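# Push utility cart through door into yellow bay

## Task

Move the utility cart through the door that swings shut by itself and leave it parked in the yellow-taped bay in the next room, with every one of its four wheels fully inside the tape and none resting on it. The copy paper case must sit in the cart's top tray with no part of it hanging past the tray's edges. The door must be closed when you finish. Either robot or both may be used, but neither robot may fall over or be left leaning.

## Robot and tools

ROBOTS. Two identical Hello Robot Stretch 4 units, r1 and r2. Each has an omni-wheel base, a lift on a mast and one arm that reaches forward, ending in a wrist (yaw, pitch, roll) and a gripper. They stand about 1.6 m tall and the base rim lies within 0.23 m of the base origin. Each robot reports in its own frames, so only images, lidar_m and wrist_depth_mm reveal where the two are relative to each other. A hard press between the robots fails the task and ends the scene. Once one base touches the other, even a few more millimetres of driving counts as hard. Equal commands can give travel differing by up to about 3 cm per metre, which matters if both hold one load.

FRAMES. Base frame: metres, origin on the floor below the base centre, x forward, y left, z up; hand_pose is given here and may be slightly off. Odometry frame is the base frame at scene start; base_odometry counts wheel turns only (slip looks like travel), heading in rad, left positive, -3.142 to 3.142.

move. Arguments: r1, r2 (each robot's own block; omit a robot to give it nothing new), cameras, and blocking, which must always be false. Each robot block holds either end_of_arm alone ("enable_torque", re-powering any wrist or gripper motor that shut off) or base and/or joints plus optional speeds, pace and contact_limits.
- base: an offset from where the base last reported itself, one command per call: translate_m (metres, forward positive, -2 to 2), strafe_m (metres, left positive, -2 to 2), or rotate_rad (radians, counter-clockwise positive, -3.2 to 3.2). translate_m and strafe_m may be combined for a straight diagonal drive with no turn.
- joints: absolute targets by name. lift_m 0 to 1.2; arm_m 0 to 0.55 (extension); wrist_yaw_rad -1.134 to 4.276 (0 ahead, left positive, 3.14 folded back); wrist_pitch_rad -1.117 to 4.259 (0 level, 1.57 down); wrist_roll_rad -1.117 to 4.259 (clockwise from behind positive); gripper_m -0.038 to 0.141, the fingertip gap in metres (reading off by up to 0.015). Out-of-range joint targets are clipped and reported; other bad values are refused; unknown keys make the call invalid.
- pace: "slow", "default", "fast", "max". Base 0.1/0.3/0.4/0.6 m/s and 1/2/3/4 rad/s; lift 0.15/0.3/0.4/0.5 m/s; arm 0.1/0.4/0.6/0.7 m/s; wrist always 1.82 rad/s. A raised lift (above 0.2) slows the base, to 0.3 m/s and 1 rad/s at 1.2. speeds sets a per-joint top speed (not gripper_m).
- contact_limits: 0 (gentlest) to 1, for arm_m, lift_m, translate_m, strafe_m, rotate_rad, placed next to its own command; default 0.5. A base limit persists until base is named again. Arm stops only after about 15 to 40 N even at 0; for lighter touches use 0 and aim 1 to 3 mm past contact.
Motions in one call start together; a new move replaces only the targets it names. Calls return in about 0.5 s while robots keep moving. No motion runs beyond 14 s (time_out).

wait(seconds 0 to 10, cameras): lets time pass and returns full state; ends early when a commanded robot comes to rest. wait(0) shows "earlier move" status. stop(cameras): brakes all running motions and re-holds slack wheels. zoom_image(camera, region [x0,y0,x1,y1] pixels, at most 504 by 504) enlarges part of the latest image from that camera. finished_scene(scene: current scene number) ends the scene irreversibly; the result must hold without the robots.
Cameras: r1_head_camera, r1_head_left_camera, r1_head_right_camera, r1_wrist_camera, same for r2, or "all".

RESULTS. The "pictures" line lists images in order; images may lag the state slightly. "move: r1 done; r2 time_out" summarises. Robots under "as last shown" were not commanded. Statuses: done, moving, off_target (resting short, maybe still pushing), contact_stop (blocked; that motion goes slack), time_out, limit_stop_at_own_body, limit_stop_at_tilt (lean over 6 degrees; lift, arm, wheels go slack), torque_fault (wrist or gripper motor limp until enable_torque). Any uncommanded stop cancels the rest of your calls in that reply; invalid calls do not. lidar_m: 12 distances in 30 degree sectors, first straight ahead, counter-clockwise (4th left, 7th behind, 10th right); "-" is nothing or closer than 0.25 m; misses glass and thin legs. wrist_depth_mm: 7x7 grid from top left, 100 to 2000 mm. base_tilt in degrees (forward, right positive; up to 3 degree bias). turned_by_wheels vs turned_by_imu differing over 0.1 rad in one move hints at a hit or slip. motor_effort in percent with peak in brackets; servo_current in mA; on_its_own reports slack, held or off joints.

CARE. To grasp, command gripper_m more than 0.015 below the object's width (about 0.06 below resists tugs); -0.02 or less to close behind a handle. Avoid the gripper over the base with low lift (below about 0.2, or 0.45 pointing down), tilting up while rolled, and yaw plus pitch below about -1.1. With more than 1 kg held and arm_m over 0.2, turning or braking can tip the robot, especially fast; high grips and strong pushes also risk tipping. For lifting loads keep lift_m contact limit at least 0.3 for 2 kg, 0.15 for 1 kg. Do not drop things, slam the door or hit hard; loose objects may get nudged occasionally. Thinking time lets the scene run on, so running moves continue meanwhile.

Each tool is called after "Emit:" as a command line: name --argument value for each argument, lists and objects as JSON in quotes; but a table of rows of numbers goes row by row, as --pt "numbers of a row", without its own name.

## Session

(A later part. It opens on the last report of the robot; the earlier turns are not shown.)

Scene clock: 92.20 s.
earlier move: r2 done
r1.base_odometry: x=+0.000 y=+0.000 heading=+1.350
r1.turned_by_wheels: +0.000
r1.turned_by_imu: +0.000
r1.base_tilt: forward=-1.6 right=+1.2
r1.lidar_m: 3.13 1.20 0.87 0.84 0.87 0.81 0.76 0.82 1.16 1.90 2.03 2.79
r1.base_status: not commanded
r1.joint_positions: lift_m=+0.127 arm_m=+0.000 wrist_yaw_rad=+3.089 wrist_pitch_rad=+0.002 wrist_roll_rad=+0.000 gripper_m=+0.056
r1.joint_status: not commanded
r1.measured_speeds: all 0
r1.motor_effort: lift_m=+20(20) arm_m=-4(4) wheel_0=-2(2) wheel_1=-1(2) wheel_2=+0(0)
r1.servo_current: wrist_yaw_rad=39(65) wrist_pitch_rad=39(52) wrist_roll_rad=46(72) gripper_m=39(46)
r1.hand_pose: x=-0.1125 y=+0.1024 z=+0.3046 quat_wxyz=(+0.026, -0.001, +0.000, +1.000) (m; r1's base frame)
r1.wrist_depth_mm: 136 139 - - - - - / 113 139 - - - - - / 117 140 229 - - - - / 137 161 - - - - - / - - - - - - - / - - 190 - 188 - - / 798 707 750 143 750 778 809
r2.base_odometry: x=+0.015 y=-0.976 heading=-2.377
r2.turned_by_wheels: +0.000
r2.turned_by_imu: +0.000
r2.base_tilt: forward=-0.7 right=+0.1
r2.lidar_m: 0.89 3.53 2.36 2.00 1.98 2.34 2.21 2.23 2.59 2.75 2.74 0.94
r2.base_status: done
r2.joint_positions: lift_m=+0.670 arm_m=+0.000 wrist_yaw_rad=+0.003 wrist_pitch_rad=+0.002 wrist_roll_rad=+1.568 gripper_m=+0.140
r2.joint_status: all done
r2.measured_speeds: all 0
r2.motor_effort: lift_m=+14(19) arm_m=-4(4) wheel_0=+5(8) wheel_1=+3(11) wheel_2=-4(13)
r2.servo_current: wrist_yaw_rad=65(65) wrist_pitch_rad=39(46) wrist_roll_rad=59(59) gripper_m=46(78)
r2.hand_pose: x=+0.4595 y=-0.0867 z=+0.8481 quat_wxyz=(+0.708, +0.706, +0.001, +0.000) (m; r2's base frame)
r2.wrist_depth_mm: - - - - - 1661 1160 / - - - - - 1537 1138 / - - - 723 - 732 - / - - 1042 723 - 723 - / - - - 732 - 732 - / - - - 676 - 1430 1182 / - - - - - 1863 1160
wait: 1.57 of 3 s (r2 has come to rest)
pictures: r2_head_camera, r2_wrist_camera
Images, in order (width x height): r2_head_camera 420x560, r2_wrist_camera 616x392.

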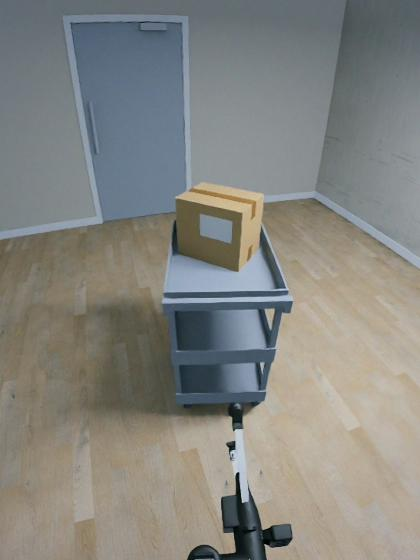

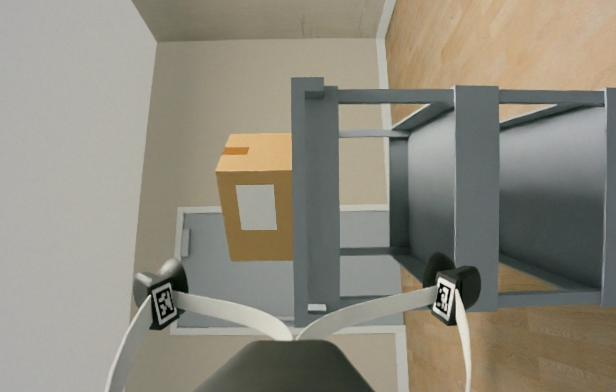

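Emit:
move --blocking false --r2 '{"base":{"translate_m":0.34}}' --cameras '[]'

Emit:
wait --seconds 4 --cameras '["r2_head_camera","r2_wrist_camera"]'

Emit:
zoom_image --camera "r2_head_camera" --region '[100, 200, 350, 450]'

Scene clock: 101.90 s.
move: r2 moving
r1: as last shown
r1.base_tilt: forward=-1.6 right=+1.3
r1.lidar_m: 3.10 1.20 0.89 0.84 0.89 0.81 0.77 0.84 1.16 1.93 1.99 2.83
r1.motor_effort: lift_m=+20(20) arm_m=-4(4) wheel_0=-2(2) wheel_1=-2(2) wheel_2=+0(0)
r1.servo_current: wrist_yaw_rad=39(59) wrist_pitch_rad=46(46) wrist_roll_rad=46(59) gripper_m=39(46)
r1.wrist_depth_mm: 136 139 - - - - - / 113 139 - - - - - / 118 140 228 - - - - / 137 162 - - - - - / - - - - - - - / - - 190 - 187 - - / 798 707 759 143 750 768 798
r2.base_odometry: x=-0.008 y=-0.998 heading=-2.377
r2.turned_by_wheels: +0.000
r2.turned_by_imu: +0.001
r2.base_tilt: forward=-0.7 right=+0.1
r2.lidar_m: 0.85 3.47 2.37 2.03 2.00 2.35 2.25 2.27 2.60 2.73 2.75 0.90
r2.base_status: translate_m moving
r2.joint_positions: lift_m=+0.670 arm_m=+0.000 wrist_yaw_rad=+0.003 wrist_pitch_rad=+0.002 wrist_roll_rad=+1.568 gripper_m=+0.140
r2.joint_status: not commanded
r2.measured_speeds: translate_m=+0.122 strafe_m=+0.000 rotate_rad=-0.004 lift_m=+0.000 arm_m=+0.000 wrist_yaw_rad=+0.000 wrist_pitch_rad=+0.000 wrist_roll_rad=+0.000
r2.motor_effort: lift_m=+14(14) arm_m=-4(4) wheel_0=+7(8) wheel_1=+8(8) wheel_2=-13(14)
r2.servo_current: wrist_yaw_rad=46(59) wrist_pitch_rad=39(46) wrist_roll_rad=59(59) gripper_m=46(52)
r2.hand_pose: x=+0.4595 y=-0.0867 z=+0.8481 quat_wxyz=(+0.708, +0.706, +0.001, +0.000) (m; r2's base frame)
r2.wrist_depth_mm: - - - - - 1661 1182 / - - - - - 1397 1160 / - - - 691 - 699 - / - - 991 707 - 699 - / - - - 699 - 699 - / - - - 640 - 741 1229 / - - - - - 1808 1182
pictures: none
No camera images: "cameras" was empty.

Scene clock: 104.00 s.
earlier move: r2 done
r1.base_odometry: x=+0.000 y=+0.000 heading=+1.350
r1.turned_by_wheels: +0.000
r1.turned_by_imu: +0.000
r1.base_tilt: forward=-1.6 right=+1.3
r1.lidar_m: 3.13 1.16 0.86 0.83 0.90 0.81 0.77 0.82 1.15 1.93 2.03 2.82
r1.base_status: not commanded
r1.joint_positions: lift_m=+0.127 arm_m=+0.000 wrist_yaw_rad=+3.089 wrist_pitch_rad=+0.002 wrist_roll_rad=+0.000 gripper_m=+0.056
r1.joint_status: not commanded
r1.measured_speeds: all 0
r1.motor_effort: lift_m=+20(20) arm_m=-4(4) wheel_0=-1(2) wheel_1=-2(2) wheel_2=+0(0)
r1.servo_current: wrist_yaw_rad=39(65) wrist_pitch_rad=46(52) wrist_roll_rad=52(78) gripper_m=39(52)
r1.hand_pose: x=-0.1125 y=+0.1024 z=+0.3046 quat_wxyz=(+0.026, -0.001, +0.000, +1.000) (m; r1's base frame)
r1.wrist_depth_mm: 136 138 - - - - - / 113 139 - - - - - / 117 139 229 - - - - / 137 162 - - - - - / - - - - - - - / - - 190 - 188 - - / 788 707 750 143 741 778 820
r2.base_odometry: x=-0.230 y=-1.211 heading=-2.377
r2.turned_by_wheels: +0.000
r2.turned_by_imu: +0.001
r2.base_tilt: forward=-0.7 right=+0.1
r2.lidar_m: 0.54 3.20 2.46 2.11 2.10 2.41 2.56 2.55 3.00 2.64 2.64 0.58
r2.base_status: done
r2.joint_positions: lift_m=+0.670 arm_m=+0.000 wrist_yaw_rad=+0.003 wrist_pitch_rad=+0.002 wrist_roll_rad=+1.568 gripper_m=+0.140
r2.joint_status: not commanded
r2.measured_speeds: all 0
r2.motor_effort: lift_m=+14(14) arm_m=-4(4) wheel_0=+4(11) wheel_1=+4(9) wheel_2=-4(14)
r2.servo_current: wrist_yaw_rad=33(65) wrist_pitch_rad=52(52) wrist_roll_rad=46(59) gripper_m=52(59)
r2.hand_pose: x=+0.4595 y=-0.0867 z=+0.8481 quat_wxyz=(+0.708, +0.706, +0.001, +0.000) (m; r2's base frame)
r2.wrist_depth_mm: - - - 387 413 392 392 / - - - 387 - 788 - / - - 676 389 - - - / - - 640 389 - - - / - - 715 389 - - 397 / - - 759 334 394 187 - / - - - - - 1808 427
wait: 2.10 of 4 s (r2 has come to rest)
pictures: r2_head_camera, r2_wrist_camera
Images, in order (width x height): r2_head_camera 420x560, r2_wrist_camera 616x392.

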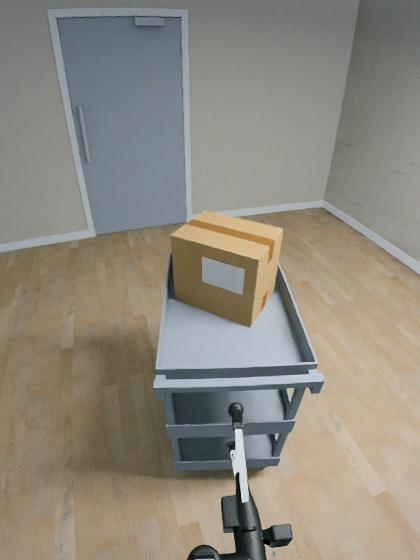

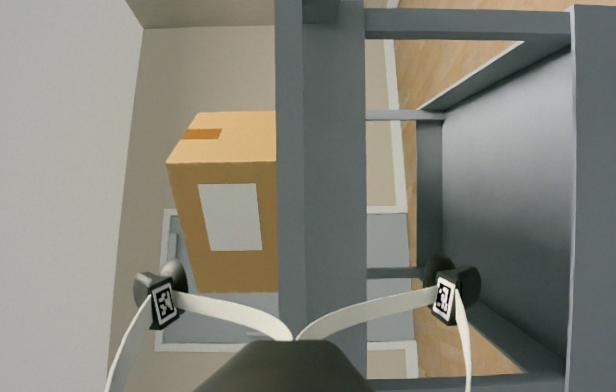

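Scaled by 2.016 from the camera's 420x560 image, which has a finer 1200x1600 frame.

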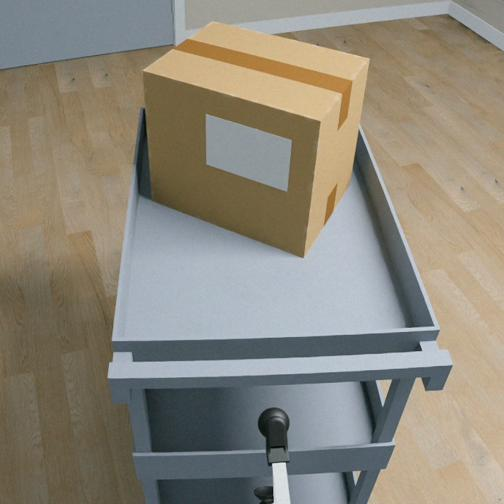

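Emit:
move --blocking false --r2 '{"base":{"translate_m":0.09},"joints":{"lift_m":0.687},"pace":"slow"}' --cameras '[]'

Emit:
wait --seconds 2.5 --cameras '["r2_head_camera","r2_wrist_camera"]'

Emit:
zoom_image --camera "r2_head_camera" --region '[130, 340, 340, 500]'

Scene clock: 124.07 s.
move: r2 moving
r1: as last shown
r1.base_tilt: forward=-1.6 right=+1.2
r1.lidar_m: 3.14 1.18 0.88 0.83 0.88 0.81 0.76 0.83 1.18 1.92 2.02 2.84
r1.motor_effort: lift_m=+20(20) arm_m=-4(4) wheel_0=-2(2) wheel_1=-2(2) wheel_2=+0(0)
r1.servo_current: wrist_yaw_rad=52(65) wrist_pitch_rad=46(46) wrist_roll_rad=59(65) gripper_m=39(46)
r1.wrist_depth_mm: 136 138 - - - - - / 113 139 - - - - - / 118 140 229 - - - - / 138 162 - - - - - / - - - - - - - / - - 190 - 187 - - / 798 715 759 143 759 778 809
r2.base_odometry: x=-0.239 y=-1.220 heading=-2.377
r2.turned_by_wheels: +0.000
r2.turned_by_imu: +0.001
r2.base_tilt: forward=-0.7 right=+0.1
r2.lidar_m: 0.53 3.19 2.45 2.12 2.09 2.38 2.58 2.59 3.00 2.66 2.64 0.57
r2.base_status: translate_m moving
r2.joint_positions: lift_m=+0.686 arm_m=+0.000 wrist_yaw_rad=+0.003 wrist_pitch_rad=+0.002 wrist_roll_rad=+1.568 gripper_m=+0.140
r2.joint_status: lift_m moving
r2.measured_speeds: translate_m=+0.050 strafe_m=+0.000 rotate_rad=-0.001 lift_m=+0.019 arm_m=+0.000 wrist_yaw_rad=+0.000 wrist_pitch_rad=+0.000 wrist_roll_rad=+0.000
r2.motor_effort: lift_m=+24(26) arm_m=-4(4) wheel_0=+5(9) wheel_1=+6(7) wheel_2=-9(11)
r2.servo_current: wrist_yaw_rad=46(59) wrist_pitch_rad=39(46) wrist_roll_rad=33(52) gripper_m=52(52)
r2.hand_pose: x=+0.4595 y=-0.0867 z=+0.8638 quat_wxyz=(+0.708, +0.706, +0.001, +0.000) (m; r2's base frame)
r2.wrist_depth_mm: - - - 375 379 512 379 / - - - 375 - 917 - / - - 668 377 379 - - / - - 634 382 - - - / - - 699 382 382 - - / - - 759 325 384 189 - / - - - - - 1921 496
pictures: none
No camera images: "cameras" was empty.

Scene clock: 125.73 s.
earlier move: r2 done
r1.base_odometry: x=+0.000 y=+0.000 heading=+1.350
r1.turned_by_wheels: +0.000
r1.turned_by_imu: +0.000
r1.base_tilt: forward=-1.6 right=+1.3
r1.lidar_m: 3.12 1.19 0.87 0.84 0.90 0.79 0.77 0.81 1.17 1.91 2.00 2.83
r1.base_status: not commanded
r1.joint_positions: lift_m=+0.127 arm_m=+0.000 wrist_yaw_rad=+3.089 wrist_pitch_rad=+0.002 wrist_roll_rad=+0.000 gripper_m=+0.056
r1.joint_status: not commanded
r1.measured_speeds: all 0
r1.motor_effort: lift_m=+20(20) arm_m=-4(4) wheel_0=-2(2) wheel_1=-1(2) wheel_2=+0(0)
r1.servo_current: wrist_yaw_rad=59(72) wrist_pitch_rad=39(46) wrist_roll_rad=52(72) gripper_m=39(52)
r1.hand_pose: x=-0.1125 y=+0.1024 z=+0.3046 quat_wxyz=(+0.026, -0.001, +0.000, +1.000) (m; r1's base frame)
r1.wrist_depth_mm: 136 139 - - - - - / 113 139 - - - - - / 118 140 229 - - - - / 137 162 - - - - - / - - - - - - - / - - 191 - 187 - - / 798 699 759 143 759 788 820
r2.base_odometry: x=-0.295 y=-1.273 heading=-2.377
r2.turned_by_wheels: +0.000
r2.turned_by_imu: +0.000
r2.base_tilt: forward=-0.7 right=+0.1
r2.lidar_m: 0.45 3.11 2.48 2.12 2.13 2.41 2.65 2.64 3.03 2.63 2.63 0.50
r2.base_status: done
r2.joint_positions: lift_m=+0.687 arm_m=+0.000 wrist_yaw_rad=+0.003 wrist_pitch_rad=+0.002 wrist_roll_rad=+1.568 gripper_m=+0.140
r2.joint_status: all done
r2.measured_speeds: all 0
r2.motor_effort: lift_m=+21(26) arm_m=-4(4) wheel_0=+3(11) wheel_1=+4(7) wheel_2=-5(11)
r2.servo_current: wrist_yaw_rad=65(65) wrist_pitch_rad=33(46) wrist_roll_rad=59(65) gripper_m=52(59)
r2.hand_pose: x=+0.4595 y=-0.0867 z=+0.8645 quat_wxyz=(+0.708, +0.706, +0.001, +0.000) (m; r2's base frame)
r2.wrist_depth_mm: - - - 296 297 1708 1182 / - - - 296 298 854 - / - - 564 298 300 - - / - - 549 301 301 - - / - - 615 303 304 - - / - - 654 245 306 189 - / - - - - - 1921 492
wait: 1.67 of 2.5 s (r2 has come to rest)
pictures: r2_head_camera, r2_wrist_camera
Images, in order (width x height): r2_head_camera 420x560, r2_wrist_camera 616x392.

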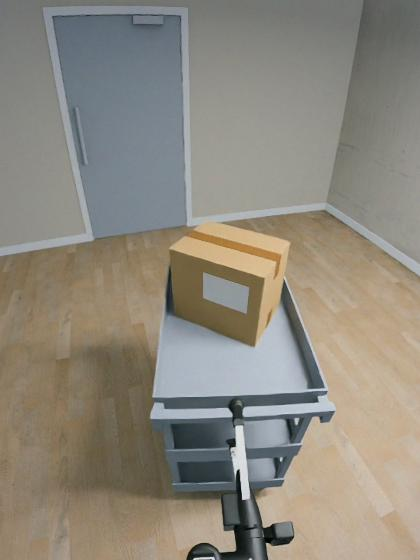

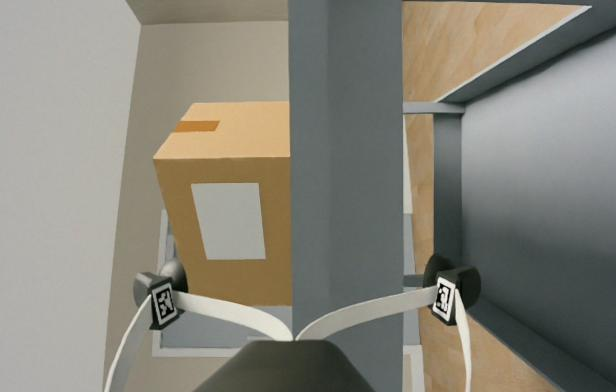

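Scaled by 2.400 from the camera's 420x560 image, which has a finer 1200x1600 frame.

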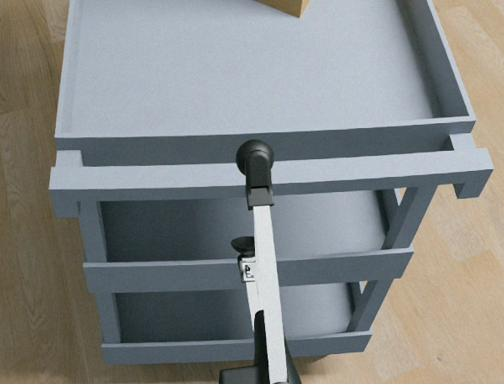

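Emit:
move --blocking false --r2 '{"base":{"translate_m":0.012},"joints":{"gripper_m":-0.035},"pace":"slow"}' --cameras '[]'

Emit:
wait --seconds 2 --cameras '["r2_head_camera","r2_wrist_camera"]'

Emit:
zoom_image --camera "r2_head_camera" --region '[130, 340, 340, 500]'

Scene clock: 132.97 s.
move: r2 moving
r1: as last shown
r1.lidar_m: 3.12 1.20 0.90 0.83 0.90 0.81 0.78 0.82 1.17 1.93 2.01 2.82
r1.motor_effort: lift_m=+20(20) arm_m=-4(4) wheel_0=-1(2) wheel_1=-1(2) wheel_2=+0(0)
r1.servo_current: wrist_yaw_rad=33(59) wrist_pitch_rad=46(52) wrist_roll_rad=33(72) gripper_m=46(52)
r1.wrist_depth_mm: 136 139 - - - - - / 113 139 - - - - - / 117 140 229 - - - - / 137 162 - - - - - / - - - - - - - / - - 191 - 187 - - / 798 691 750 143 750 788 820
r2.base_odometry: x=-0.302 y=-1.280 heading=-2.376
r2.turned_by_wheels: +0.000
r2.turned_by_imu: +0.001
r2.base_tilt: forward=-0.7 right=+0.0
r2.lidar_m: 0.44 3.10 2.47 2.10 2.12 2.43 2.67 2.64 3.07 2.63 2.62 0.49
r2.base_status: translate_m moving
r2.joint_positions: lift_m=+0.687 arm_m=+0.000 wrist_yaw_rad=+0.003 wrist_pitch_rad=+0.002 wrist_roll_rad=+1.568 gripper_m=+0.134
r2.joint_status: gripper_m moving
r2.measured_speeds: translate_m=+0.019 strafe_m=+0.000 rotate_rad=+0.001 lift_m=+0.000 arm_m=+0.000 wrist_yaw_rad=+0.000 wrist_pitch_rad=+0.000 wrist_roll_rad=+0.000
r2.motor_effort: lift_m=+21(21) arm_m=-4(4) wheel_0=+3(8) wheel_1=+4(6) wheel_2=-7(10)
r2.servo_current: wrist_yaw_rad=52(59) wrist_pitch_rad=39(46) wrist_roll_rad=39(52) gripper_m=59(85)
r2.hand_pose: x=+0.4595 y=-0.0867 z=+0.8645 quat_wxyz=(+0.708, +0.706, +0.001, +0.000) (m; r2's base frame)
r2.wrist_depth_mm: - - - 285 287 1708 1182 / - - - 289 290 854 - / - - 554 291 290 891 - / - - 549 293 293 891 - / - - 603 235 294 842 - / - - 647 235 213 186 - / - - - - - 1863 496
pictures: none
No camera images: "cameras" was empty.

Scene clock: 134.97 s.
earlier move: r2 moving
r1.base_odometry: x=+0.000 y=+0.000 heading=+1.350
r1.turned_by_wheels: +0.000
r1.turned_by_imu: +0.000
r1.base_tilt: forward=-1.6 right=+1.3
r1.lidar_m: 3.14 1.16 0.85 0.84 0.87 0.81 0.77 0.81 1.15 1.94 2.00 2.83
r1.base_status: not commanded
r1.joint_positions: lift_m=+0.127 arm_m=+0.000 wrist_yaw_rad=+3.089 wrist_pitch_rad=+0.002 wrist_roll_rad=+0.000 gripper_m=+0.056
r1.joint_status: not commanded
r1.measured_speeds: all 0
r1.motor_effort: lift_m=+20(20) arm_m=-4(4) wheel_0=-1(2) wheel_1=-1(2) wheel_2=+0(0)
r1.servo_current: wrist_yaw_rad=46(65) wrist_pitch_rad=33(52) wrist_roll_rad=52(72) gripper_m=46(52)
r1.hand_pose: x=-0.1125 y=+0.1024 z=+0.3046 quat_wxyz=(+0.026, -0.001, +0.000, +1.000) (m; r1's base frame)
r1.wrist_depth_mm: 136 138 - - - - - / 113 139 - - - - - / 118 140 229 - - - - / 137 161 - - - - - / - - - - - - - / - - 190 - 188 - - / 778 715 741 143 741 778 820
r2.base_odometry: x=-0.304 y=-1.281 heading=-2.376
r2.turned_by_wheels: +0.000
r2.turned_by_imu: +0.000
r2.base_tilt: forward=-0.7 right=+0.1
r2.lidar_m: 0.45 3.10 2.46 2.12 2.13 2.41 2.65 2.68 3.06 2.64 2.62 0.46
r2.base_status: done
r2.joint_positions: lift_m=+0.687 arm_m=+0.000 wrist_yaw_rad=+0.003 wrist_pitch_rad=+0.002 wrist_roll_rad=+1.568 gripper_m=+0.087
r2.joint_status: gripper_m moving
r2.measured_speeds: all 0
r2.motor_effort: lift_m=+21(22) arm_m=-4(4) wheel_0=+5(8) wheel_1=+5(6) wheel_2=-5(10)
r2.servo_current: wrist_yaw_rad=59(65) wrist_pitch_rad=33(52) wrist_roll_rad=46(59) gripper_m=59(91)
r2.hand_pose: x=+0.4595 y=-0.0867 z=+0.8645 quat_wxyz=(+0.708, +0.706, +0.001, +0.000) (m; r2's base frame)
r2.wrist_depth_mm: - - - 286 287 1708 1182 / - - - 286 287 854 - / - - 554 287 289 878 - / - - 544 291 291 878 - / - - 591 232 293 891 - / - - 196 233 190 - - / - - - - - 1756 496
wait: 2.00 s; no rest
pictures: r2_head_camera, r2_wrist_camera
Images, in order (width x height): r2_head_camera 420x560, r2_wrist_camera 616x392.

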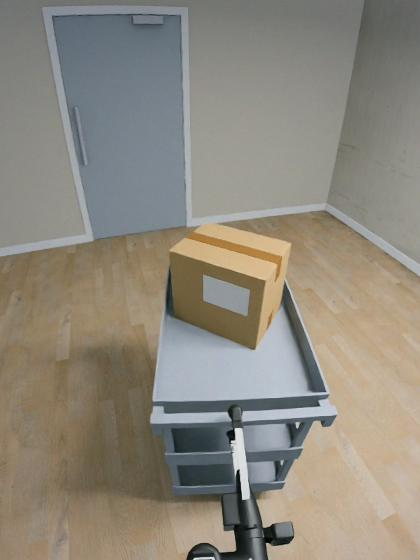

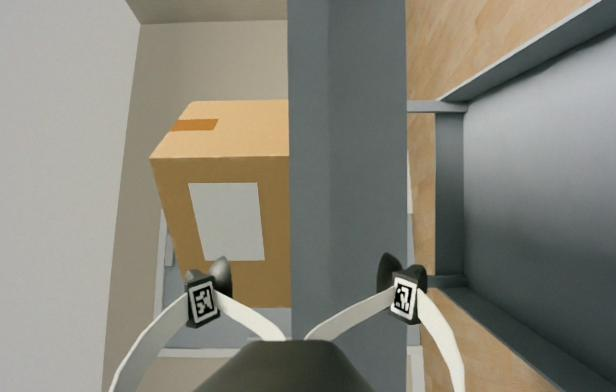

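Scaled by 2.400 from the camera's 420x560 image, which has a finer 1200x1600 frame.

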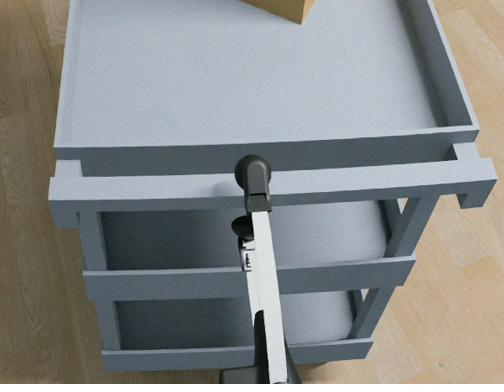

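Emit:
wait --seconds 3 --cameras '["r2_head_camera","r2_wrist_camera"]'

Emit:
zoom_image --camera "r2_head_camera" --region '[130, 340, 340, 500]'

Scene clock: 138.93 s.
earlier move: r2 done
r1.base_odometry: x=+0.000 y=+0.000 heading=+1.350
r1.turned_by_wheels: +0.000
r1.turned_by_imu: +0.000
r1.base_tilt: forward=-1.6 right=+1.3
r1.lidar_m: 3.12 1.18 0.86 0.84 0.90 0.80 0.76 0.82 1.16 1.92 2.02 2.82
r1.base_status: not commanded
r1.joint_positions: lift_m=+0.127 arm_m=+0.000 wrist_yaw_rad=+3.089 wrist_pitch_rad=+0.002 wrist_roll_rad=+0.000 gripper_m=+0.056
r1.joint_status: not commanded
r1.measured_speeds: all 0
r1.motor_effort: lift_m=+20(20) arm_m=-4(4) wheel_0=-1(2) wheel_1=-1(2) wheel_2=+0(0)
r1.servo_current: wrist_yaw_rad=39(65) wrist_pitch_rad=46(52) wrist_roll_rad=59(72) gripper_m=46(52)
r1.hand_pose: x=-0.1125 y=+0.1024 z=+0.3046 quat_wxyz=(+0.026, -0.001, +0.000, +1.000) (m; r1's base frame)
r1.wrist_depth_mm: 136 139 - - - - - / 113 139 - - - - - / 118 140 229 - - - - / 137 161 - - - - - / - - - - - - - / - - 191 - 188 - - / 788 715 759 143 750 778 809
r2.base_odometry: x=-0.304 y=-1.281 heading=-2.376
r2.turned_by_wheels: +0.000
r2.turned_by_imu: +0.001
r2.base_tilt: forward=-0.7 right=+0.0
r2.lidar_m: 0.43 3.09 2.51 2.13 2.12 2.42 2.65 2.65 3.04 2.63 2.61 0.47
r2.base_status: done
r2.joint_positions: lift_m=+0.687 arm_m=+0.000 wrist_yaw_rad=+0.003 wrist_pitch_rad=+0.002 wrist_roll_rad=+1.568 gripper_m=-0.033
r2.joint_status: all done
r2.measured_speeds: all 0
r2.motor_effort: lift_m=+21(22) arm_m=-4(4) wheel_0=+5(8) wheel_1=+5(6) wheel_2=-4(10)
r2.servo_current: wrist_yaw_rad=52(65) wrist_pitch_rad=46(52) wrist_roll_rad=39(65) gripper_m=150(228)
r2.hand_pose: x=+0.4595 y=-0.0867 z=+0.8645 quat_wxyz=(+0.708, +0.706, +0.001, +0.000) (m; r2's base frame)
r2.wrist_depth_mm: - - - 285 283 1661 500 / - - - 287 286 831 - / - - 549 286 287 - - / - - 535 290 289 - - / - - 603 230 290 - - / - - 185 204 177 - - / - - - - - 1618 492
wait: 0.00 of 3 s (r2 has come to rest)
pictures: r2_head_camera, r2_wrist_camera
Images, in order (width x height): r2_head_camera 420x560, r2_wrist_camera 616x392.

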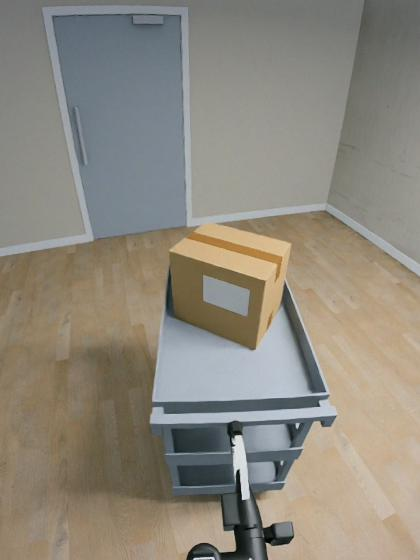

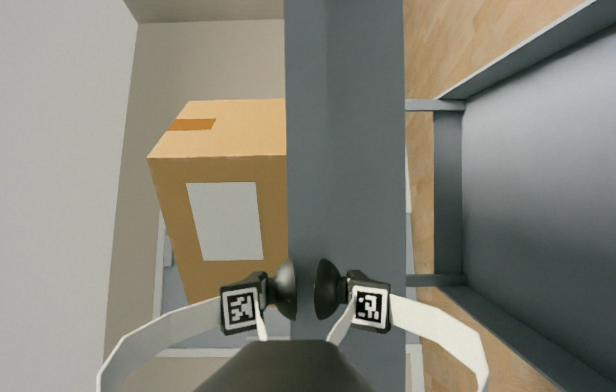

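Scaled by 2.400 from the camera's 420x560 image, which has a finer 1200x1600 frame.

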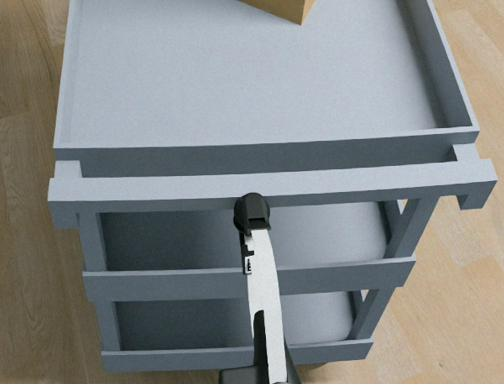

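Emit:
move --blocking false --r2 '{"joints":{"gripper_m":0.11}}' --cameras '[]'

Emit:
wait --seconds 4 --cameras '[]'

Emit:
move --blocking false --r2 '{"base":{"translate_m":0.045},"pace":"slow"}' --cameras '[]'

Emit:
wait --seconds 3 --cameras '[]'

Emit:
move --blocking false --r2 '{"joints":{"gripper_m":-0.03}}' --cameras '[]'

Emit:
wait --seconds 6 --cameras '["r2_head_camera","r2_wrist_camera"]'

Emit:
zoom_image --camera "r2_head_camera" --region '[130, 340, 340, 500]'

Scene clock: 146.53 s.
move: r2 moving
r1: as last shown
r1.lidar_m: 3.13 1.20 0.87 0.84 0.90 0.79 0.75 0.80 1.16 1.89 2.01 2.82
r1.servo_current: wrist_yaw_rad=46(59) wrist_pitch_rad=33(52) wrist_roll_rad=59(65) gripper_m=39(46)
r1.wrist_depth_mm: 136 139 - - - - - / 113 139 - - - - - / 118 140 229 - - - - / 137 161 - - - - - / - - - - - - - / - - 190 - 187 - - / 798 707 759 143 750 778 820
r2.base_odometry: x=-0.304 y=-1.281 heading=-2.376
r2.turned_by_wheels: +0.000
r2.turned_by_imu: +0.000
r2.base_tilt: forward=-0.6 right=+0.1
r2.lidar_m: 0.45 3.10 2.47 2.13 2.12 2.44 2.66 2.67 3.06 2.62 2.60 0.48
r2.base_status: not commanded
r2.joint_positions: lift_m=+0.687 arm_m=+0.000 wrist_yaw_rad=+0.003 wrist_pitch_rad=+0.002 wrist_roll_rad=+1.568 gripper_m=-0.009
r2.joint_status: gripper_m moving
r2.measured_speeds: all 0
r2.motor_effort: lift_m=+21(21) arm_m=-4(4) wheel_0=+5(6) wheel_1=+5(5) wheel_2=-5(5)
r2.servo_current: wrist_yaw_rad=65(65) wrist_pitch_rad=46(46) wrist_roll_rad=52(52) gripper_m=85(143)
r2.hand_pose: x=+0.4595 y=-0.0867 z=+0.8645 quat_wxyz=(+0.708, +0.706, +0.001, +0.000) (m; r2's base frame)
r2.wrist_depth_mm: - - - 289 287 1708 517 / - - - 289 290 854 - / - - 554 290 291 - - / - - 544 291 291 - - / - - 597 234 294 - - / - - 187 209 178 - - / - - - - - 1756 492
pictures: none
No camera images: "cameras" was empty.

Scene clock: 148.17 s.
earlier move: r2 done
r1.base_odometry: x=+0.000 y=+0.000 heading=+1.350
r1.turned_by_wheels: +0.000
r1.turned_by_imu: +0.000
r1.base_tilt: forward=-1.6 right=+1.3
r1.lidar_m: 3.11 1.20 0.87 0.85 0.90 0.81 0.77 0.81 1.14 1.92 2.03 2.85
r1.base_status: not commanded
r1.joint_positions: lift_m=+0.127 arm_m=+0.000 wrist_yaw_rad=+3.089 wrist_pitch_rad=+0.002 wrist_roll_rad=+0.000 gripper_m=+0.056
r1.joint_status: not commanded
r1.measured_speeds: all 0
r1.motor_effort: lift_m=+20(20) arm_m=-4(4) wheel_0=-2(2) wheel_1=-1(2) wheel_2=+0(0)
r1.servo_current: wrist_yaw_rad=39(72) wrist_pitch_rad=52(52) wrist_roll_rad=52(65) gripper_m=46(46)
r1.hand_pose: x=-0.1125 y=+0.1024 z=+0.3046 quat_wxyz=(+0.026, -0.001, +0.000, +1.000) (m; r1's base frame)
r1.wrist_depth_mm: 136 139 - - - - - / 113 139 - - - - - / 118 139 229 - - - - / 137 161 - - - - - / - - - - - - - / - - 190 - 189 - - / 798 707 750 143 741 778 820
r2.base_odometry: x=-0.304 y=-1.281 heading=-2.376
r2.turned_by_wheels: +0.000
r2.turned_by_imu: +0.000
r2.base_tilt: forward=-0.7 right=+0.0
r2.lidar_m: 0.44 3.08 2.44 2.14 2.13 2.41 2.66 2.66 3.04 2.62 2.64 0.49
r2.base_status: not commanded
r2.joint_positions: lift_m=+0.687 arm_m=+0.000 wrist_yaw_rad=+0.001 wrist_pitch_rad=+0.002 wrist_roll_rad=+1.568 gripper_m=+0.110
r2.joint_status: all done
r2.measured_speeds: all 0
r2.motor_effort: lift_m=+21(21) arm_m=-4(4) wheel_0=+5(6) wheel_1=+5(5) wheel_2=-5(5)
r2.servo_current: wrist_yaw_rad=39(65) wrist_pitch_rad=33(46) wrist_roll_rad=39(65) gripper_m=52(143)
r2.hand_pose: x=+0.4594 y=-0.0871 z=+0.8645 quat_wxyz=(+0.708, +0.706, +0.001, +0.000) (m; r2's base frame)
r2.wrist_depth_mm: - - - 293 294 1708 1205 / - - - 294 294 1618 - / - - 569 297 296 - - / - - 544 237 296 - - / - - 591 238 298 866 - / - - 198 239 193 - - / - - - - - 1756 492
wait: 1.63 of 4 s (r2 has come to rest)
pictures: none
No camera images: "cameras" was empty.

Scene clock: 148.67 s.
move: r2 moving
r1: as last shown
r1.lidar_m: 3.14 1.21 0.88 0.83 0.90 0.81 0.76 0.84 1.17 1.94 2.02 2.80
r1.motor_effort: lift_m=+20(20) arm_m=-4(4) wheel_0=-2(2) wheel_1=-2(2) wheel_2=+0(0)
r1.servo_current: wrist_yaw_rad=46(65) wrist_pitch_rad=52(52) wrist_roll_rad=46(65) gripper_m=39(46)
r1.wrist_depth_mm: 136 138 - - - - - / 113 139 - - - - - / 117 140 229 - - - - / 137 162 - - - - - / - - - - - - - / - - 190 - 188 - - / 788 707 759 143 750 788 820
r2.base_odometry: x=-0.313 y=-1.290 heading=-2.376
r2.turned_by_wheels: +0.000
r2.turned_by_imu: +0.000
r2.base_tilt: forward=-0.6 right=+0.1
r2.lidar_m: 0.45 3.08 2.49 2.13 2.14 2.44 2.68 2.67 3.05 2.63 2.60 0.47
r2.base_status: translate_m moving
r2.joint_positions: lift_m=+0.687 arm_m=+0.000 wrist_yaw_rad=+0.001 wrist_pitch_rad=+0.002 wrist_roll_rad=+1.568 gripper_m=+0.110
r2.joint_status: not commanded
r2.measured_speeds: translate_m=+0.050 strafe_m=+0.000 rotate_rad=+0.001 lift_m=+0.000 arm_m=+0.000 wrist_yaw_rad=+0.000 wrist_pitch_rad=+0.000 wrist_roll_rad=+0.000
r2.motor_effort: lift_m=+21(21) arm_m=-4(4) wheel_0=+6(8) wheel_1=+7(8) wheel_2=-9(10)
r2.servo_current: wrist_yaw_rad=39(59) wrist_pitch_rad=39(46) wrist_roll_rad=39(59) gripper_m=52(52)
r2.hand_pose: x=+0.4594 y=-0.0871 z=+0.8645 quat_wxyz=(+0.708, +0.706, +0.001, +0.000) (m; r2's base frame)
r2.wrist_depth_mm: - - - 224 283 1708 1182 / - - - 285 283 1618 - / - - 554 285 286 878 - / - - 535 287 287 866 - / - - 580 287 287 878 - / - - 198 228 193 - - / - - - - 290 1808 496
pictures: none
No camera images: "cameras" was empty.

Scene clock: 149.80 s.
earlier move: r2 done
r1.base_odometry: x=+0.000 y=+0.000 heading=+1.350
r1.turned_by_wheels: +0.000
r1.turned_by_imu: +0.000
r1.base_tilt: forward=-1.6 right=+1.3
r1.lidar_m: 3.15 1.20 0.86 0.84 0.91 0.82 0.77 0.80 1.16 1.93 2.02 2.78
r1.base_status: not commanded
r1.joint_positions: lift_m=+0.127 arm_m=+0.000 wrist_yaw_rad=+3.089 wrist_pitch_rad=+0.002 wrist_roll_rad=+0.000 gripper_m=+0.056
r1.joint_status: not commanded
r1.measured_speeds: all 0
r1.motor_effort: lift_m=+20(20) arm_m=-4(4) wheel_0=-1(2) wheel_1=-2(2) wheel_2=+0(0)
r1.servo_current: wrist_yaw_rad=33(65) wrist_pitch_rad=46(52) wrist_roll_rad=46(65) gripper_m=33(46)
r1.hand_pose: x=-0.1125 y=+0.1024 z=+0.3046 quat_wxyz=(+0.026, -0.001, +0.000, +1.000) (m; r1's base frame)
r1.wrist_depth_mm: 136 139 - - - - - / 113 139 - - - - - / 117 140 229 - - - - / 137 162 - - - - - / - - - - - - - / - - 190 - 188 - - / 788 699 750 143 750 788 820
r2.base_odometry: x=-0.336 y=-1.312 heading=-2.376
r2.turned_by_wheels: +0.000
r2.turned_by_imu: +0.000
r2.base_tilt: forward=-0.7 right=+0.1
r2.lidar_m: 0.40 3.07 2.52 2.14 2.14 2.40 2.70 2.70 3.02 2.62 2.61 0.45
r2.base_status: done
r2.joint_positions: lift_m=+0.687 arm_m=+0.000 wrist_yaw_rad=+0.001 wrist_pitch_rad=+0.002 wrist_roll_rad=+1.568 gripper_m=+0.110
r2.joint_status: not commanded
r2.measured_speeds: all 0
r2.motor_effort: lift_m=+21(21) arm_m=-4(4) wheel_0=+3(9) wheel_1=+4(8) wheel_2=-6(11)
r2.servo_current: wrist_yaw_rad=46(59) wrist_pitch_rad=39(46) wrist_roll_rad=46(59) gripper_m=52(59)
r2.hand_pose: x=+0.4594 y=-0.0871 z=+0.8645 quat_wxyz=(+0.708, +0.706, +0.001, +0.000) (m; r2's base frame)
r2.wrist_depth_mm: - - - 191 250 1756 508 / - - - 251 251 1618 - / - - 512 251 252 854 - / - - 500 193 252 854 - / - - 544 194 254 854 - / - - 197 194 193 - - / - - - - 256 1661 496
wait: 1.13 of 3 s (r2 has come to rest)
pictures: none
No camera images: "cameras" was empty.

Scene clock: 150.30 s.
move: r2 moving
r1: as last shown
r1.lidar_m: 3.12 1.21 0.87 0.80 0.91 0.81 0.78 0.81 1.19 1.94 2.02 2.83
r1.servo_current: wrist_yaw_rad=59(59) wrist_pitch_rad=39(46) wrist_roll_rad=39(59) gripper_m=46(46)
r1.wrist_depth_mm: 136 139 - - - - - / 113 139 - - - - - / 118 140 229 - - - - / 137 162 - - - - - / - - - - - - - / - - 191 - 187 - - / 788 707 750 143 741 768 798
r2.base_odometry: x=-0.336 y=-1.312 heading=-2.376
r2.turned_by_wheels: +0.000
r2.turned_by_imu: +0.000
r2.base_tilt: forward=-0.7 right=+0.0
r2.lidar_m: 0.40 3.04 2.51 2.14 2.14 2.44 2.71 2.69 3.06 2.61 2.62 0.44
r2.base_status: not commanded
r2.joint_positions: lift_m=+0.687 arm_m=+0.000 wrist_yaw_rad=+0.001 wrist_pitch_rad=+0.002 wrist_roll_rad=+1.568 gripper_m=+0.094
r2.joint_status: gripper_m moving
r2.measured_speeds: all 0
r2.motor_effort: lift_m=+21(21) arm_m=-4(4) wheel_0=+3(4) wheel_1=+4(4) wheel_2=-6(7)
r2.servo_current: wrist_yaw_rad=46(59) wrist_pitch_rad=39(46) wrist_roll_rad=52(65) gripper_m=91(98)
r2.hand_pose: x=+0.4594 y=-0.0871 z=+0.8645 quat_wxyz=(+0.708, +0.706, +0.001, +0.000) (m; r2's base frame)
r2.wrist_depth_mm: - - - 191 251 1708 512 / - - - 250 252 1618 - / - - 512 251 251 842 - / - - 504 193 254 854 - / - - 544 193 253 854 - / - - 195 194 195 - - / - - - - 255 1756 496
pictures: none
No camera images: "cameras" was empty.

Scene clock: 151.90 s.
earlier move: r2 done
r1.base_odometry: x=+0.000 y=+0.000 heading=+1.350
r1.turned_by_wheels: +0.000
r1.turned_by_imu: +0.000
r1.base_tilt: forward=-1.6 right=+1.3
r1.lidar_m: 3.12 1.18 0.88 0.83 0.89 0.82 0.77 0.81 1.16 1.93 2.00 2.82
r1.base_status: not commanded
r1.joint_positions: lift_m=+0.127 arm_m=+0.000 wrist_yaw_rad=+3.089 wrist_pitch_rad=+0.002 wrist_roll_rad=+0.000 gripper_m=+0.056
r1.joint_status: not commanded
r1.measured_speeds: all 0
r1.motor_effort: lift_m=+20(20) arm_m=-4(4) wheel_0=-1(2) wheel_1=-2(2) wheel_2=+0(0)
r1.servo_current: wrist_yaw_rad=39(65) wrist_pitch_rad=46(52) wrist_roll_rad=59(72) gripper_m=39(46)
r1.hand_pose: x=-0.1125 y=+0.1024 z=+0.3046 quat_wxyz=(+0.026, -0.001, +0.000, +1.000) (m; r1's base frame)
r1.wrist_depth_mm: 136 139 - - - - - / 113 139 - - - - - / 118 140 229 - - - - / 137 162 - - - - - / - - - - - - - / - - 190 - 187 - - / 798 707 759 144 741 778 809
r2.base_odometry: x=-0.336 y=-1.312 heading=-2.376
r2.turned_by_wheels: +0.000
r2.turned_by_imu: +0.000
r2.base_tilt: forward=-0.7 right=+0.1
r2.lidar_m: 0.40 0.46 2.49 2.15 2.15 2.43 2.71 2.71 3.06 2.60 2.60 0.43
r2.base_status: not commanded
r2.joint_positions: lift_m=+0.687 arm_m=+0.000 wrist_yaw_rad=+0.002 wrist_pitch_rad=+0.002 wrist_roll_rad=+1.568 gripper_m=-0.028
r2.joint_status: all done
r2.measured_speeds: all 0
r2.motor_effort: lift_m=+21(21) arm_m=-4(4) wheel_0=+4(4) wheel_1=+4(4) wheel_2=-4(7)
r2.servo_current: wrist_yaw_rad=39(59) wrist_pitch_rad=33(46) wrist_roll_rad=59(65) gripper_m=124(312)
r2.hand_pose: x=+0.4595 y=-0.0870 z=+0.8645 quat_wxyz=(+0.708, +0.706, +0.001, +0.000) (m; r2's base frame)
r2.wrist_depth_mm: - - - 175 234 1708 - / - - - 177 235 732 - / - - 480 178 237 854 - / - - 496 178 238 842 - / - - 544 180 240 831 - / - - 186 180 177 - - / - - - - 242 1499 480
wait: 1.60 of 6 s (r2 has come to rest)
pictures: r2_head_camera, r2_wrist_camera
Images, in order (width x height): r2_head_camera 420x560, r2_wrist_camera 616x392.

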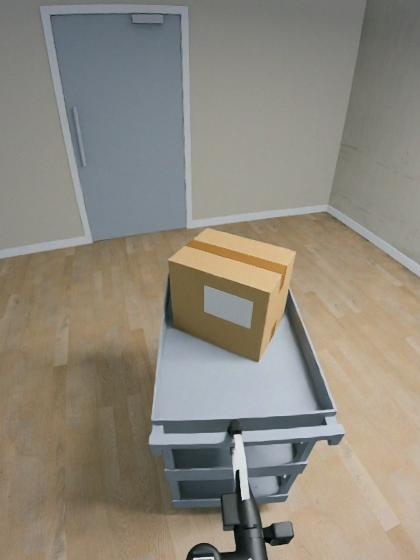

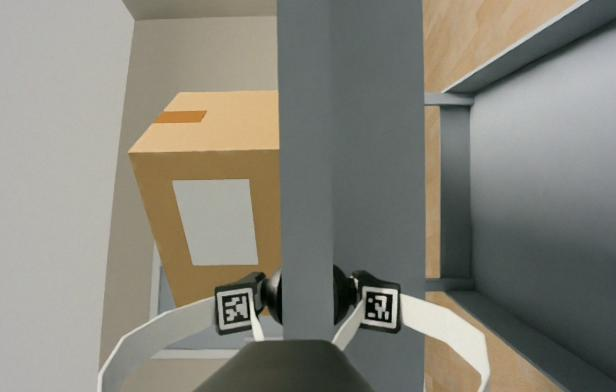

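Scaled by 2.400 from the camera's 420x560 image, which has a finer 1200x1600 frame.

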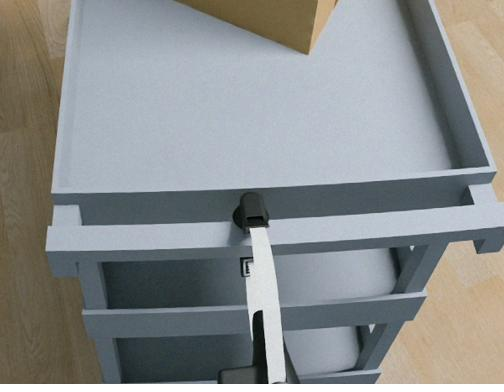

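Emit:
move --blocking false --r2 '{"base":{"translate_m":-0.3},"pace":"slow"}' --cameras '[]'

Emit:
wait --seconds 5 --cameras '["r2_head_camera","r2_wrist_camera"]'

Scene clock: 182.73 s.
move: r2 moving
r1: as last shown
r1.lidar_m: 3.13 1.17 0.88 0.83 0.90 0.80 0.76 0.80 1.16 1.92 2.01 2.81
r1.motor_effort: lift_m=+20(20) arm_m=-4(4) wheel_0=-2(2) wheel_1=-1(2) wheel_2=+0(0)
r1.servo_current: wrist_yaw_rad=65(65) wrist_pitch_rad=39(46) wrist_roll_rad=46(52) gripper_m=39(46)
r1.wrist_depth_mm: 136 138 - - - - - / 113 139 - - - - - / 118 140 229 - - - - / 137 163 - - - - - / - - - - - - - / - - 190 - 187 - - / 798 707 750 143 741 768 820
r2.base_odometry: x=-0.327 y=-1.304 heading=-2.376
r2.turned_by_wheels: +0.000
r2.turned_by_imu: +0.001
r2.base_tilt: forward=-0.7 right=+0.0
r2.lidar_m: 0.41 0.44 2.46 2.15 2.12 2.44 2.66 2.69 3.04 2.59 2.59 0.43
r2.base_status: translate_m moving
r2.joint_positions: lift_m=+0.687 arm_m=+0.000 wrist_yaw_rad=+0.002 wrist_pitch_rad=+0.002 wrist_roll_rad=+1.568 gripper_m=-0.028
r2.joint_status: not commanded
r2.measured_speeds: translate_m=-0.049 strafe_m=+0.000 rotate_rad=+0.000 lift_m=+0.000 arm_m=+0.000 wrist_yaw_rad=+0.000 wrist_pitch_rad=+0.000 wrist_roll_rad=+0.000
r2.motor_effort: lift_m=+21(21) arm_m=-4(4) wheel_0=-6(8) wheel_1=-6(8) wheel_2=+12(15)
r2.servo_current: wrist_yaw_rad=46(59) wrist_pitch_rad=39(46) wrist_roll_rad=46(59) gripper_m=130(130)
r2.hand_pose: x=+0.4595 y=-0.0868 z=+0.8645 quat_wxyz=(+0.708, +0.706, +0.001, +0.000) (m; r2's base frame)
r2.wrist_depth_mm: - - - 175 235 1661 - / - - - 177 236 768 - / - - 480 177 236 831 - / - - 492 179 238 831 - / - - 544 180 241 854 - / - - 185 181 177 - - / - - - - 243 1537 480
pictures: none
No camera images: "cameras" was empty.

Scene clock: 186.53 s.
earlier move: r2 done
r1.base_odometry: x=+0.000 y=+0.000 heading=+1.350
r1.turned_by_wheels: +0.000
r1.turned_by_imu: +0.000
r1.base_tilt: forward=-1.6 right=+1.2
r1.lidar_m: 3.10 1.19 0.89 0.82 0.89 0.81 0.76 0.84 1.17 1.92 2.01 2.81
r1.base_status: not commanded
r1.joint_positions: lift_m=+0.127 arm_m=+0.000 wrist_yaw_rad=+3.089 wrist_pitch_rad=+0.002 wrist_roll_rad=+0.000 gripper_m=+0.056
r1.joint_status: not commanded
r1.measured_speeds: all 0
r1.motor_effort: lift_m=+20(20) arm_m=-4(4) wheel_0=-1(2) wheel_1=-2(2) wheel_2=+0(0)
r1.servo_current: wrist_yaw_rad=46(65) wrist_pitch_rad=46(52) wrist_roll_rad=39(65) gripper_m=33(52)
r1.hand_pose: x=-0.1125 y=+0.1024 z=+0.3046 quat_wxyz=(+0.026, -0.001, +0.000, +1.000) (m; r1's base frame)
r1.wrist_depth_mm: 136 138 - - - - - / 113 139 - - - - - / 118 139 229 - - - - / 137 162 - - - - - / - - - - - - - / - - 191 - 187 - - / 788 707 759 143 750 778 820
r2.base_odometry: x=-0.120 y=-1.105 heading=-2.376
r2.turned_by_wheels: +0.000
r2.turned_by_imu: +0.001
r2.base_tilt: forward=-0.7 right=+0.0
r2.lidar_m: 0.40 0.41 2.40 2.07 2.05 2.39 2.41 2.42 2.82 2.68 2.70 0.45
r2.base_status: done
r2.joint_positions: lift_m=+0.687 arm_m=+0.000 wrist_yaw_rad=+0.003 wrist_pitch_rad=+0.002 wrist_roll_rad=+1.568 gripper_m=-0.028
r2.joint_status: not commanded
r2.measured_speeds: all 0
r2.motor_effort: lift_m=+21(22) arm_m=-4(4) wheel_0=-1(8) wheel_1=-3(8) wheel_2=+7(15)
r2.servo_current: wrist_yaw_rad=46(65) wrist_pitch_rad=39(46) wrist_roll_rad=39(65) gripper_m=124(130)
r2.hand_pose: x=+0.4595 y=-0.0867 z=+0.8645 quat_wxyz=(+0.708, +0.706, +0.002, +0.000) (m; r2's base frame)
r2.wrist_depth_mm: - - - 179 237 1661 504 / - - - 179 238 768 - / - - 504 179 238 842 - / - - 484 179 239 842 - / - - 530 179 240 842 - / - - 186 180 178 - - / - - - - 240 1499 -
wait: 3.80 of 5 s (r2 has come to rest)
pictures: r2_head_camera, r2_wrist_camera
Images, in order (width x height): r2_head_camera 420x560, r2_wrist_camera 616x392.

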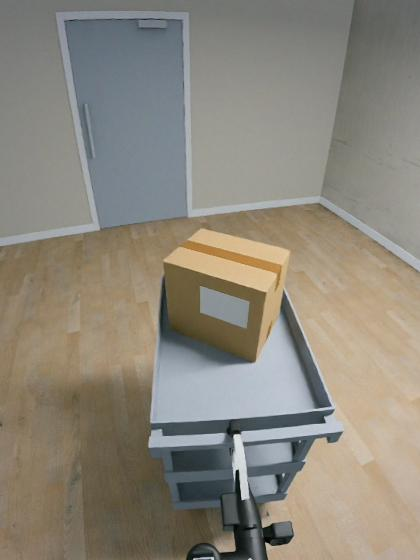

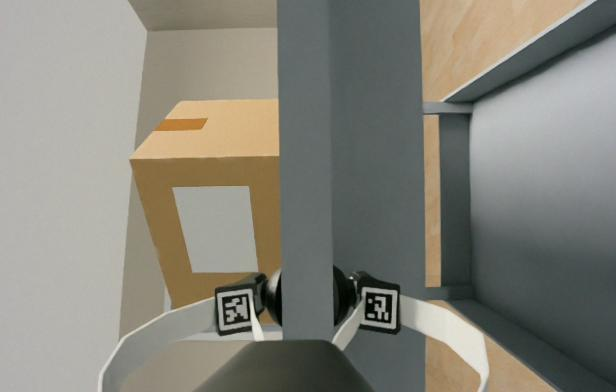

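Emit:
move --blocking false --r2 '{"base":{"translate_m":-0.8}}' --cameras '[]'

Emit:
wait --seconds 5 --cameras '["r2_wrist_camera"]'

Emit:
move --blocking false --r2 '{"base":{"strafe_m":-0.1},"pace":"slow"}' --cameras '[]'

Emit:
wait --seconds 3 --cameras '["r2_head_camera","r2_wrist_camera"]'

Scene clock: 196.03 s.
move: r2 moving
r1: as last shown
r1.lidar_m: 3.13 1.19 0.87 0.83 0.88 0.81 0.78 0.82 1.18 1.93 2.01 2.82
r1.motor_effort: lift_m=+20(20) arm_m=-4(4) wheel_0=-2(2) wheel_1=-1(2) wheel_2=+0(0)
r1.servo_current: wrist_yaw_rad=13(65) wrist_pitch_rad=39(52) wrist_roll_rad=46(65) gripper_m=39(46)
r1.wrist_depth_mm: 136 139 - - - - - / 113 139 - - - - - / 117 140 229 - - - - / 137 162 - - - - - / - - - - - - - / - - 190 - 187 - - / 798 707 750 144 741 778 809
r2.base_odometry: x=-0.097 y=-1.083 heading=-2.375
r2.turned_by_wheels: +0.000
r2.turned_by_imu: +0.001
r2.base_tilt: forward=-0.7 right=+0.1
r2.lidar_m: 0.38 0.42 2.38 2.04 2.04 2.38 2.38 2.39 2.77 2.67 2.72 0.44
r2.base_status: translate_m moving
r2.joint_positions: lift_m=+0.687 arm_m=+0.000 wrist_yaw_rad=+0.003 wrist_pitch_rad=+0.002 wrist_roll_rad=+1.568 gripper_m=-0.028
r2.joint_status: not commanded
r2.measured_speeds: translate_m=-0.123 strafe_m=+0.000 rotate_rad=+0.002 lift_m=+0.000 arm_m=+0.000 wrist_yaw_rad=+0.000 wrist_pitch_rad=+0.000 wrist_roll_rad=+0.000
r2.motor_effort: lift_m=+21(21) arm_m=-4(4) wheel_0=-4(7) wheel_1=-7(9) wheel_2=+15(17)
r2.servo_current: wrist_yaw_rad=39(59) wrist_pitch_rad=46(46) wrist_roll_rad=52(52) gripper_m=117(117)
r2.hand_pose: x=+0.4596 y=-0.0866 z=+0.8645 quat_wxyz=(+0.708, +0.706, +0.002, +0.000) (m; r2's base frame)
r2.wrist_depth_mm: - - - 179 239 1661 508 / - - - 179 240 759 - / - - 504 180 240 842 - / - - 488 180 240 842 - / - - 530 180 240 831 - / - - 186 181 178 - - / - - - - 241 1499 -
pictures: none
No camera images: "cameras" was empty.

Scene clock: 199.67 s.
earlier move: r2 done
r1.base_odometry: x=+0.000 y=+0.000 heading=+1.350
r1.turned_by_wheels: +0.000
r1.turned_by_imu: +0.000
r1.base_tilt: forward=-1.6 right=+1.3
r1.lidar_m: 3.09 1.19 0.88 0.83 0.90 0.80 0.76 0.82 1.18 1.93 2.01 2.79
r1.base_status: not commanded
r1.joint_positions: lift_m=+0.127 arm_m=+0.000 wrist_yaw_rad=+3.089 wrist_pitch_rad=+0.002 wrist_roll_rad=+0.000 gripper_m=+0.056
r1.joint_status: not commanded
r1.measured_speeds: all 0
r1.motor_effort: lift_m=+20(20) arm_m=-4(4) wheel_0=-2(2) wheel_1=-1(2) wheel_2=+0(0)
r1.servo_current: wrist_yaw_rad=65(65) wrist_pitch_rad=46(52) wrist_roll_rad=46(65) gripper_m=46(46)
r1.hand_pose: x=-0.1125 y=+0.1024 z=+0.3046 quat_wxyz=(+0.026, -0.001, +0.000, +1.000) (m; r1's base frame)
r1.wrist_depth_mm: 136 139 - - - - - / 113 139 - - - - - / 118 140 229 - - - - / 137 161 - - - - - / - - - - - - - / - - 190 - 188 - - / 798 707 759 143 750 778 820
r2.base_odometry: x=+0.457 y=-0.550 heading=-2.376
r2.turned_by_wheels: -0.001
r2.turned_by_imu: +0.002
r2.base_tilt: forward=-0.7 right=+0.1
r2.lidar_m: 0.36 0.39 2.17 1.83 1.82 1.91 1.64 1.64 1.90 2.87 2.90 0.42
r2.base_status: done
r2.joint_positions: lift_m=+0.687 arm_m=+0.000 wrist_yaw_rad=+0.003 wrist_pitch_rad=+0.005 wrist_roll_rad=+1.568 gripper_m=-0.029
r2.joint_status: not commanded
r2.measured_speeds: all 0
r2.motor_effort: lift_m=+21(21) arm_m=+4(4) wheel_0=-2(9) wheel_1=-4(9) wheel_2=+3(18)
r2.servo_current: wrist_yaw_rad=52(65) wrist_pitch_rad=39(52) wrist_roll_rad=39(65) gripper_m=91(124)
r2.hand_pose: x=+0.4595 y=-0.0866 z=+0.8635 quat_wxyz=(+0.708, +0.706, +0.003, -0.001) (m; r2's base frame)
r2.wrist_depth_mm: - - - 180 242 1618 1205 / - - - 178 239 1661 - / - - 574 176 236 809 - / - 477 462 233 236 831 - / - - 500 172 233 809 - / - - 186 170 178 - - / - - 597 - 227 539 -
wait: 3.63 of 5 s (r2 has come to rest)
pictures: r2_wrist_camera
Images, in order (width x height): r2_wrist_camera 616x392.

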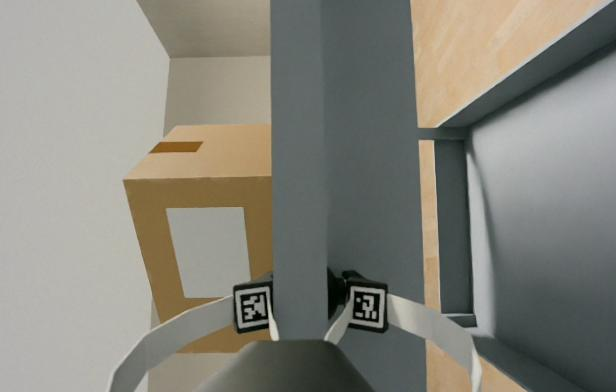

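Scene clock: 200.17 s.
move: r2 moving
r1: as last shown
r1.lidar_m: 3.12 1.19 0.87 0.85 0.89 0.79 0.76 0.81 1.17 1.92 2.01 2.80
r1.motor_effort: lift_m=+20(20) arm_m=-4(4) wheel_0=-2(2) wheel_1=-2(2) wheel_2=+0(0)
r1.servo_current: wrist_yaw_rad=46(65) wrist_pitch_rad=39(46) wrist_roll_rad=59(59) gripper_m=39(52)
r1.wrist_depth_mm: 136 138 - - - - - / 113 139 - - - - - / 118 139 229 - - - - / 137 161 - - - - - / - - - - - - - / - - 191 - 187 - - / 798 707 750 143 741 788 809
r2.base_odometry: x=+0.447 y=-0.540 heading=-2.376
r2.turned_by_wheels: +0.000
r2.turned_by_imu: +0.000
r2.base_tilt: forward=-0.6 right=+0.1
r2.lidar_m: 0.37 0.38 2.16 1.85 1.83 1.94 1.64 1.64 1.93 2.87 2.89 0.44
r2.base_status: strafe_m moving
r2.joint_positions: lift_m=+0.687 arm_m=+0.000 wrist_yaw_rad=+0.003 wrist_pitch_rad=+0.005 wrist_roll_rad=+1.568 gripper_m=-0.029
r2.joint_status: not commanded
r2.measured_speeds: translate_m=+0.001 strafe_m=-0.056 rotate_rad=-0.003 lift_m=+0.000 arm_m=+0.000 wrist_yaw_rad=+0.000 wrist_pitch_rad=+0.000 wrist_roll_rad=+0.001
r2.motor_effort: lift_m=+21(21) arm_m=+4(4) wheel_0=+8(13) wheel_1=-8(9) wheel_2=-2(3)
r2.servo_current: wrist_yaw_rad=59(59) wrist_pitch_rad=39(52) wrist_roll_rad=46(59) gripper_m=91(98)
r2.hand_pose: x=+0.4596 y=-0.0865 z=+0.8635 quat_wxyz=(+0.708, +0.706, +0.003, -0.001) (m; r2's base frame)
r2.wrist_depth_mm: - - - 180 242 1661 1205 / - - - 178 241 1756 - / - - 585 176 237 809 - / - 480 466 233 236 831 - / - - 496 173 232 831 - / - - 187 169 179 - - / - - 591 - 228 535 -
pictures: none
No camera images: "cameras" was empty.

Scene clock: 201.80 s.
earlier move: r2 done
r1.base_odometry: x=+0.000 y=+0.000 heading=+1.350
r1.turned_by_wheels: +0.000
r1.turned_by_imu: +0.000
r1.base_tilt: forward=-1.6 right=+1.3
r1.lidar_m: 3.15 1.21 0.86 0.82 0.89 0.81 0.76 0.82 1.15 1.91 2.02 2.81
r1.base_status: not commanded
r1.joint_positions: lift_m=+0.127 arm_m=+0.000 wrist_yaw_rad=+3.089 wrist_pitch_rad=+0.002 wrist_roll_rad=+0.000 gripper_m=+0.056
r1.joint_status: not commanded
r1.measured_speeds: all 0
r1.motor_effort: lift_m=+20(20) arm_m=-4(4) wheel_0=-2(2) wheel_1=-2(2) wheel_2=+0(0)
r1.servo_current: wrist_yaw_rad=59(72) wrist_pitch_rad=33(46) wrist_roll_rad=46(65) gripper_m=46(52)
r1.hand_pose: x=-0.1125 y=+0.1024 z=+0.3046 quat_wxyz=(+0.026, -0.001, +0.000, +1.000) (m; r1's base frame)
r1.wrist_depth_mm: 136 139 - - - - - / 113 139 - - - - - / 118 140 229 - - - - / 137 162 - - - - - / - - - - - - - / - - 190 - 188 - - / 798 707 759 143 741 778 809
r2.base_odometry: x=+0.388 y=-0.478 heading=-2.376
r2.turned_by_wheels: +0.000
r2.turned_by_imu: +0.000
r2.base_tilt: forward=-0.7 right=+0.0
r2.lidar_m: 0.34 0.35 2.28 1.91 1.92 1.91 1.62 1.60 1.88 2.81 2.79 0.43
r2.base_status: done
r2.joint_positions: lift_m=+0.687 arm_m=+0.000 wrist_yaw_rad=+0.003 wrist_pitch_rad=+0.005 wrist_roll_rad=+1.569 gripper_m=-0.029
r2.joint_status: not commanded
r2.measured_speeds: all 0
r2.motor_effort: lift_m=+21(21) arm_m=+4(4) wheel_0=+6(14) wheel_1=-3(9) wheel_2=+0(3)
r2.servo_current: wrist_yaw_rad=46(59) wrist_pitch_rad=46(52) wrist_roll_rad=39(65) gripper_m=91(98)
r2.hand_pose: x=+0.4596 y=-0.0865 z=+0.8635 quat_wxyz=(+0.708, +0.706, +0.003, -0.001) (m; r2's base frame)
r2.wrist_depth_mm: - - - 267 274 1499 1138 / - - - 258 263 1661 492 / - - - 190 252 778 - / - - 517 182 243 854 - / - - 480 177 235 820 - / - - 186 169 179 - - / - - 530 - 221 - -
wait: 1.63 of 3 s (r2 has come to rest)
pictures: r2_head_camera, r2_wrist_camera
Images, in order (width x height): r2_head_camera 420x560, r2_wrist_camera 616x392.

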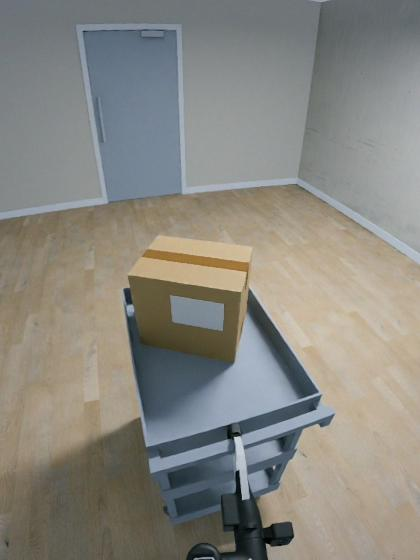

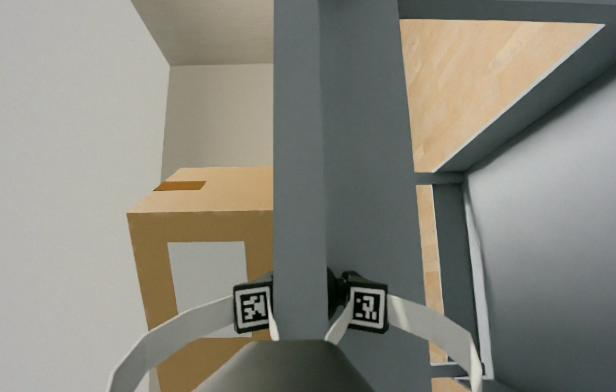

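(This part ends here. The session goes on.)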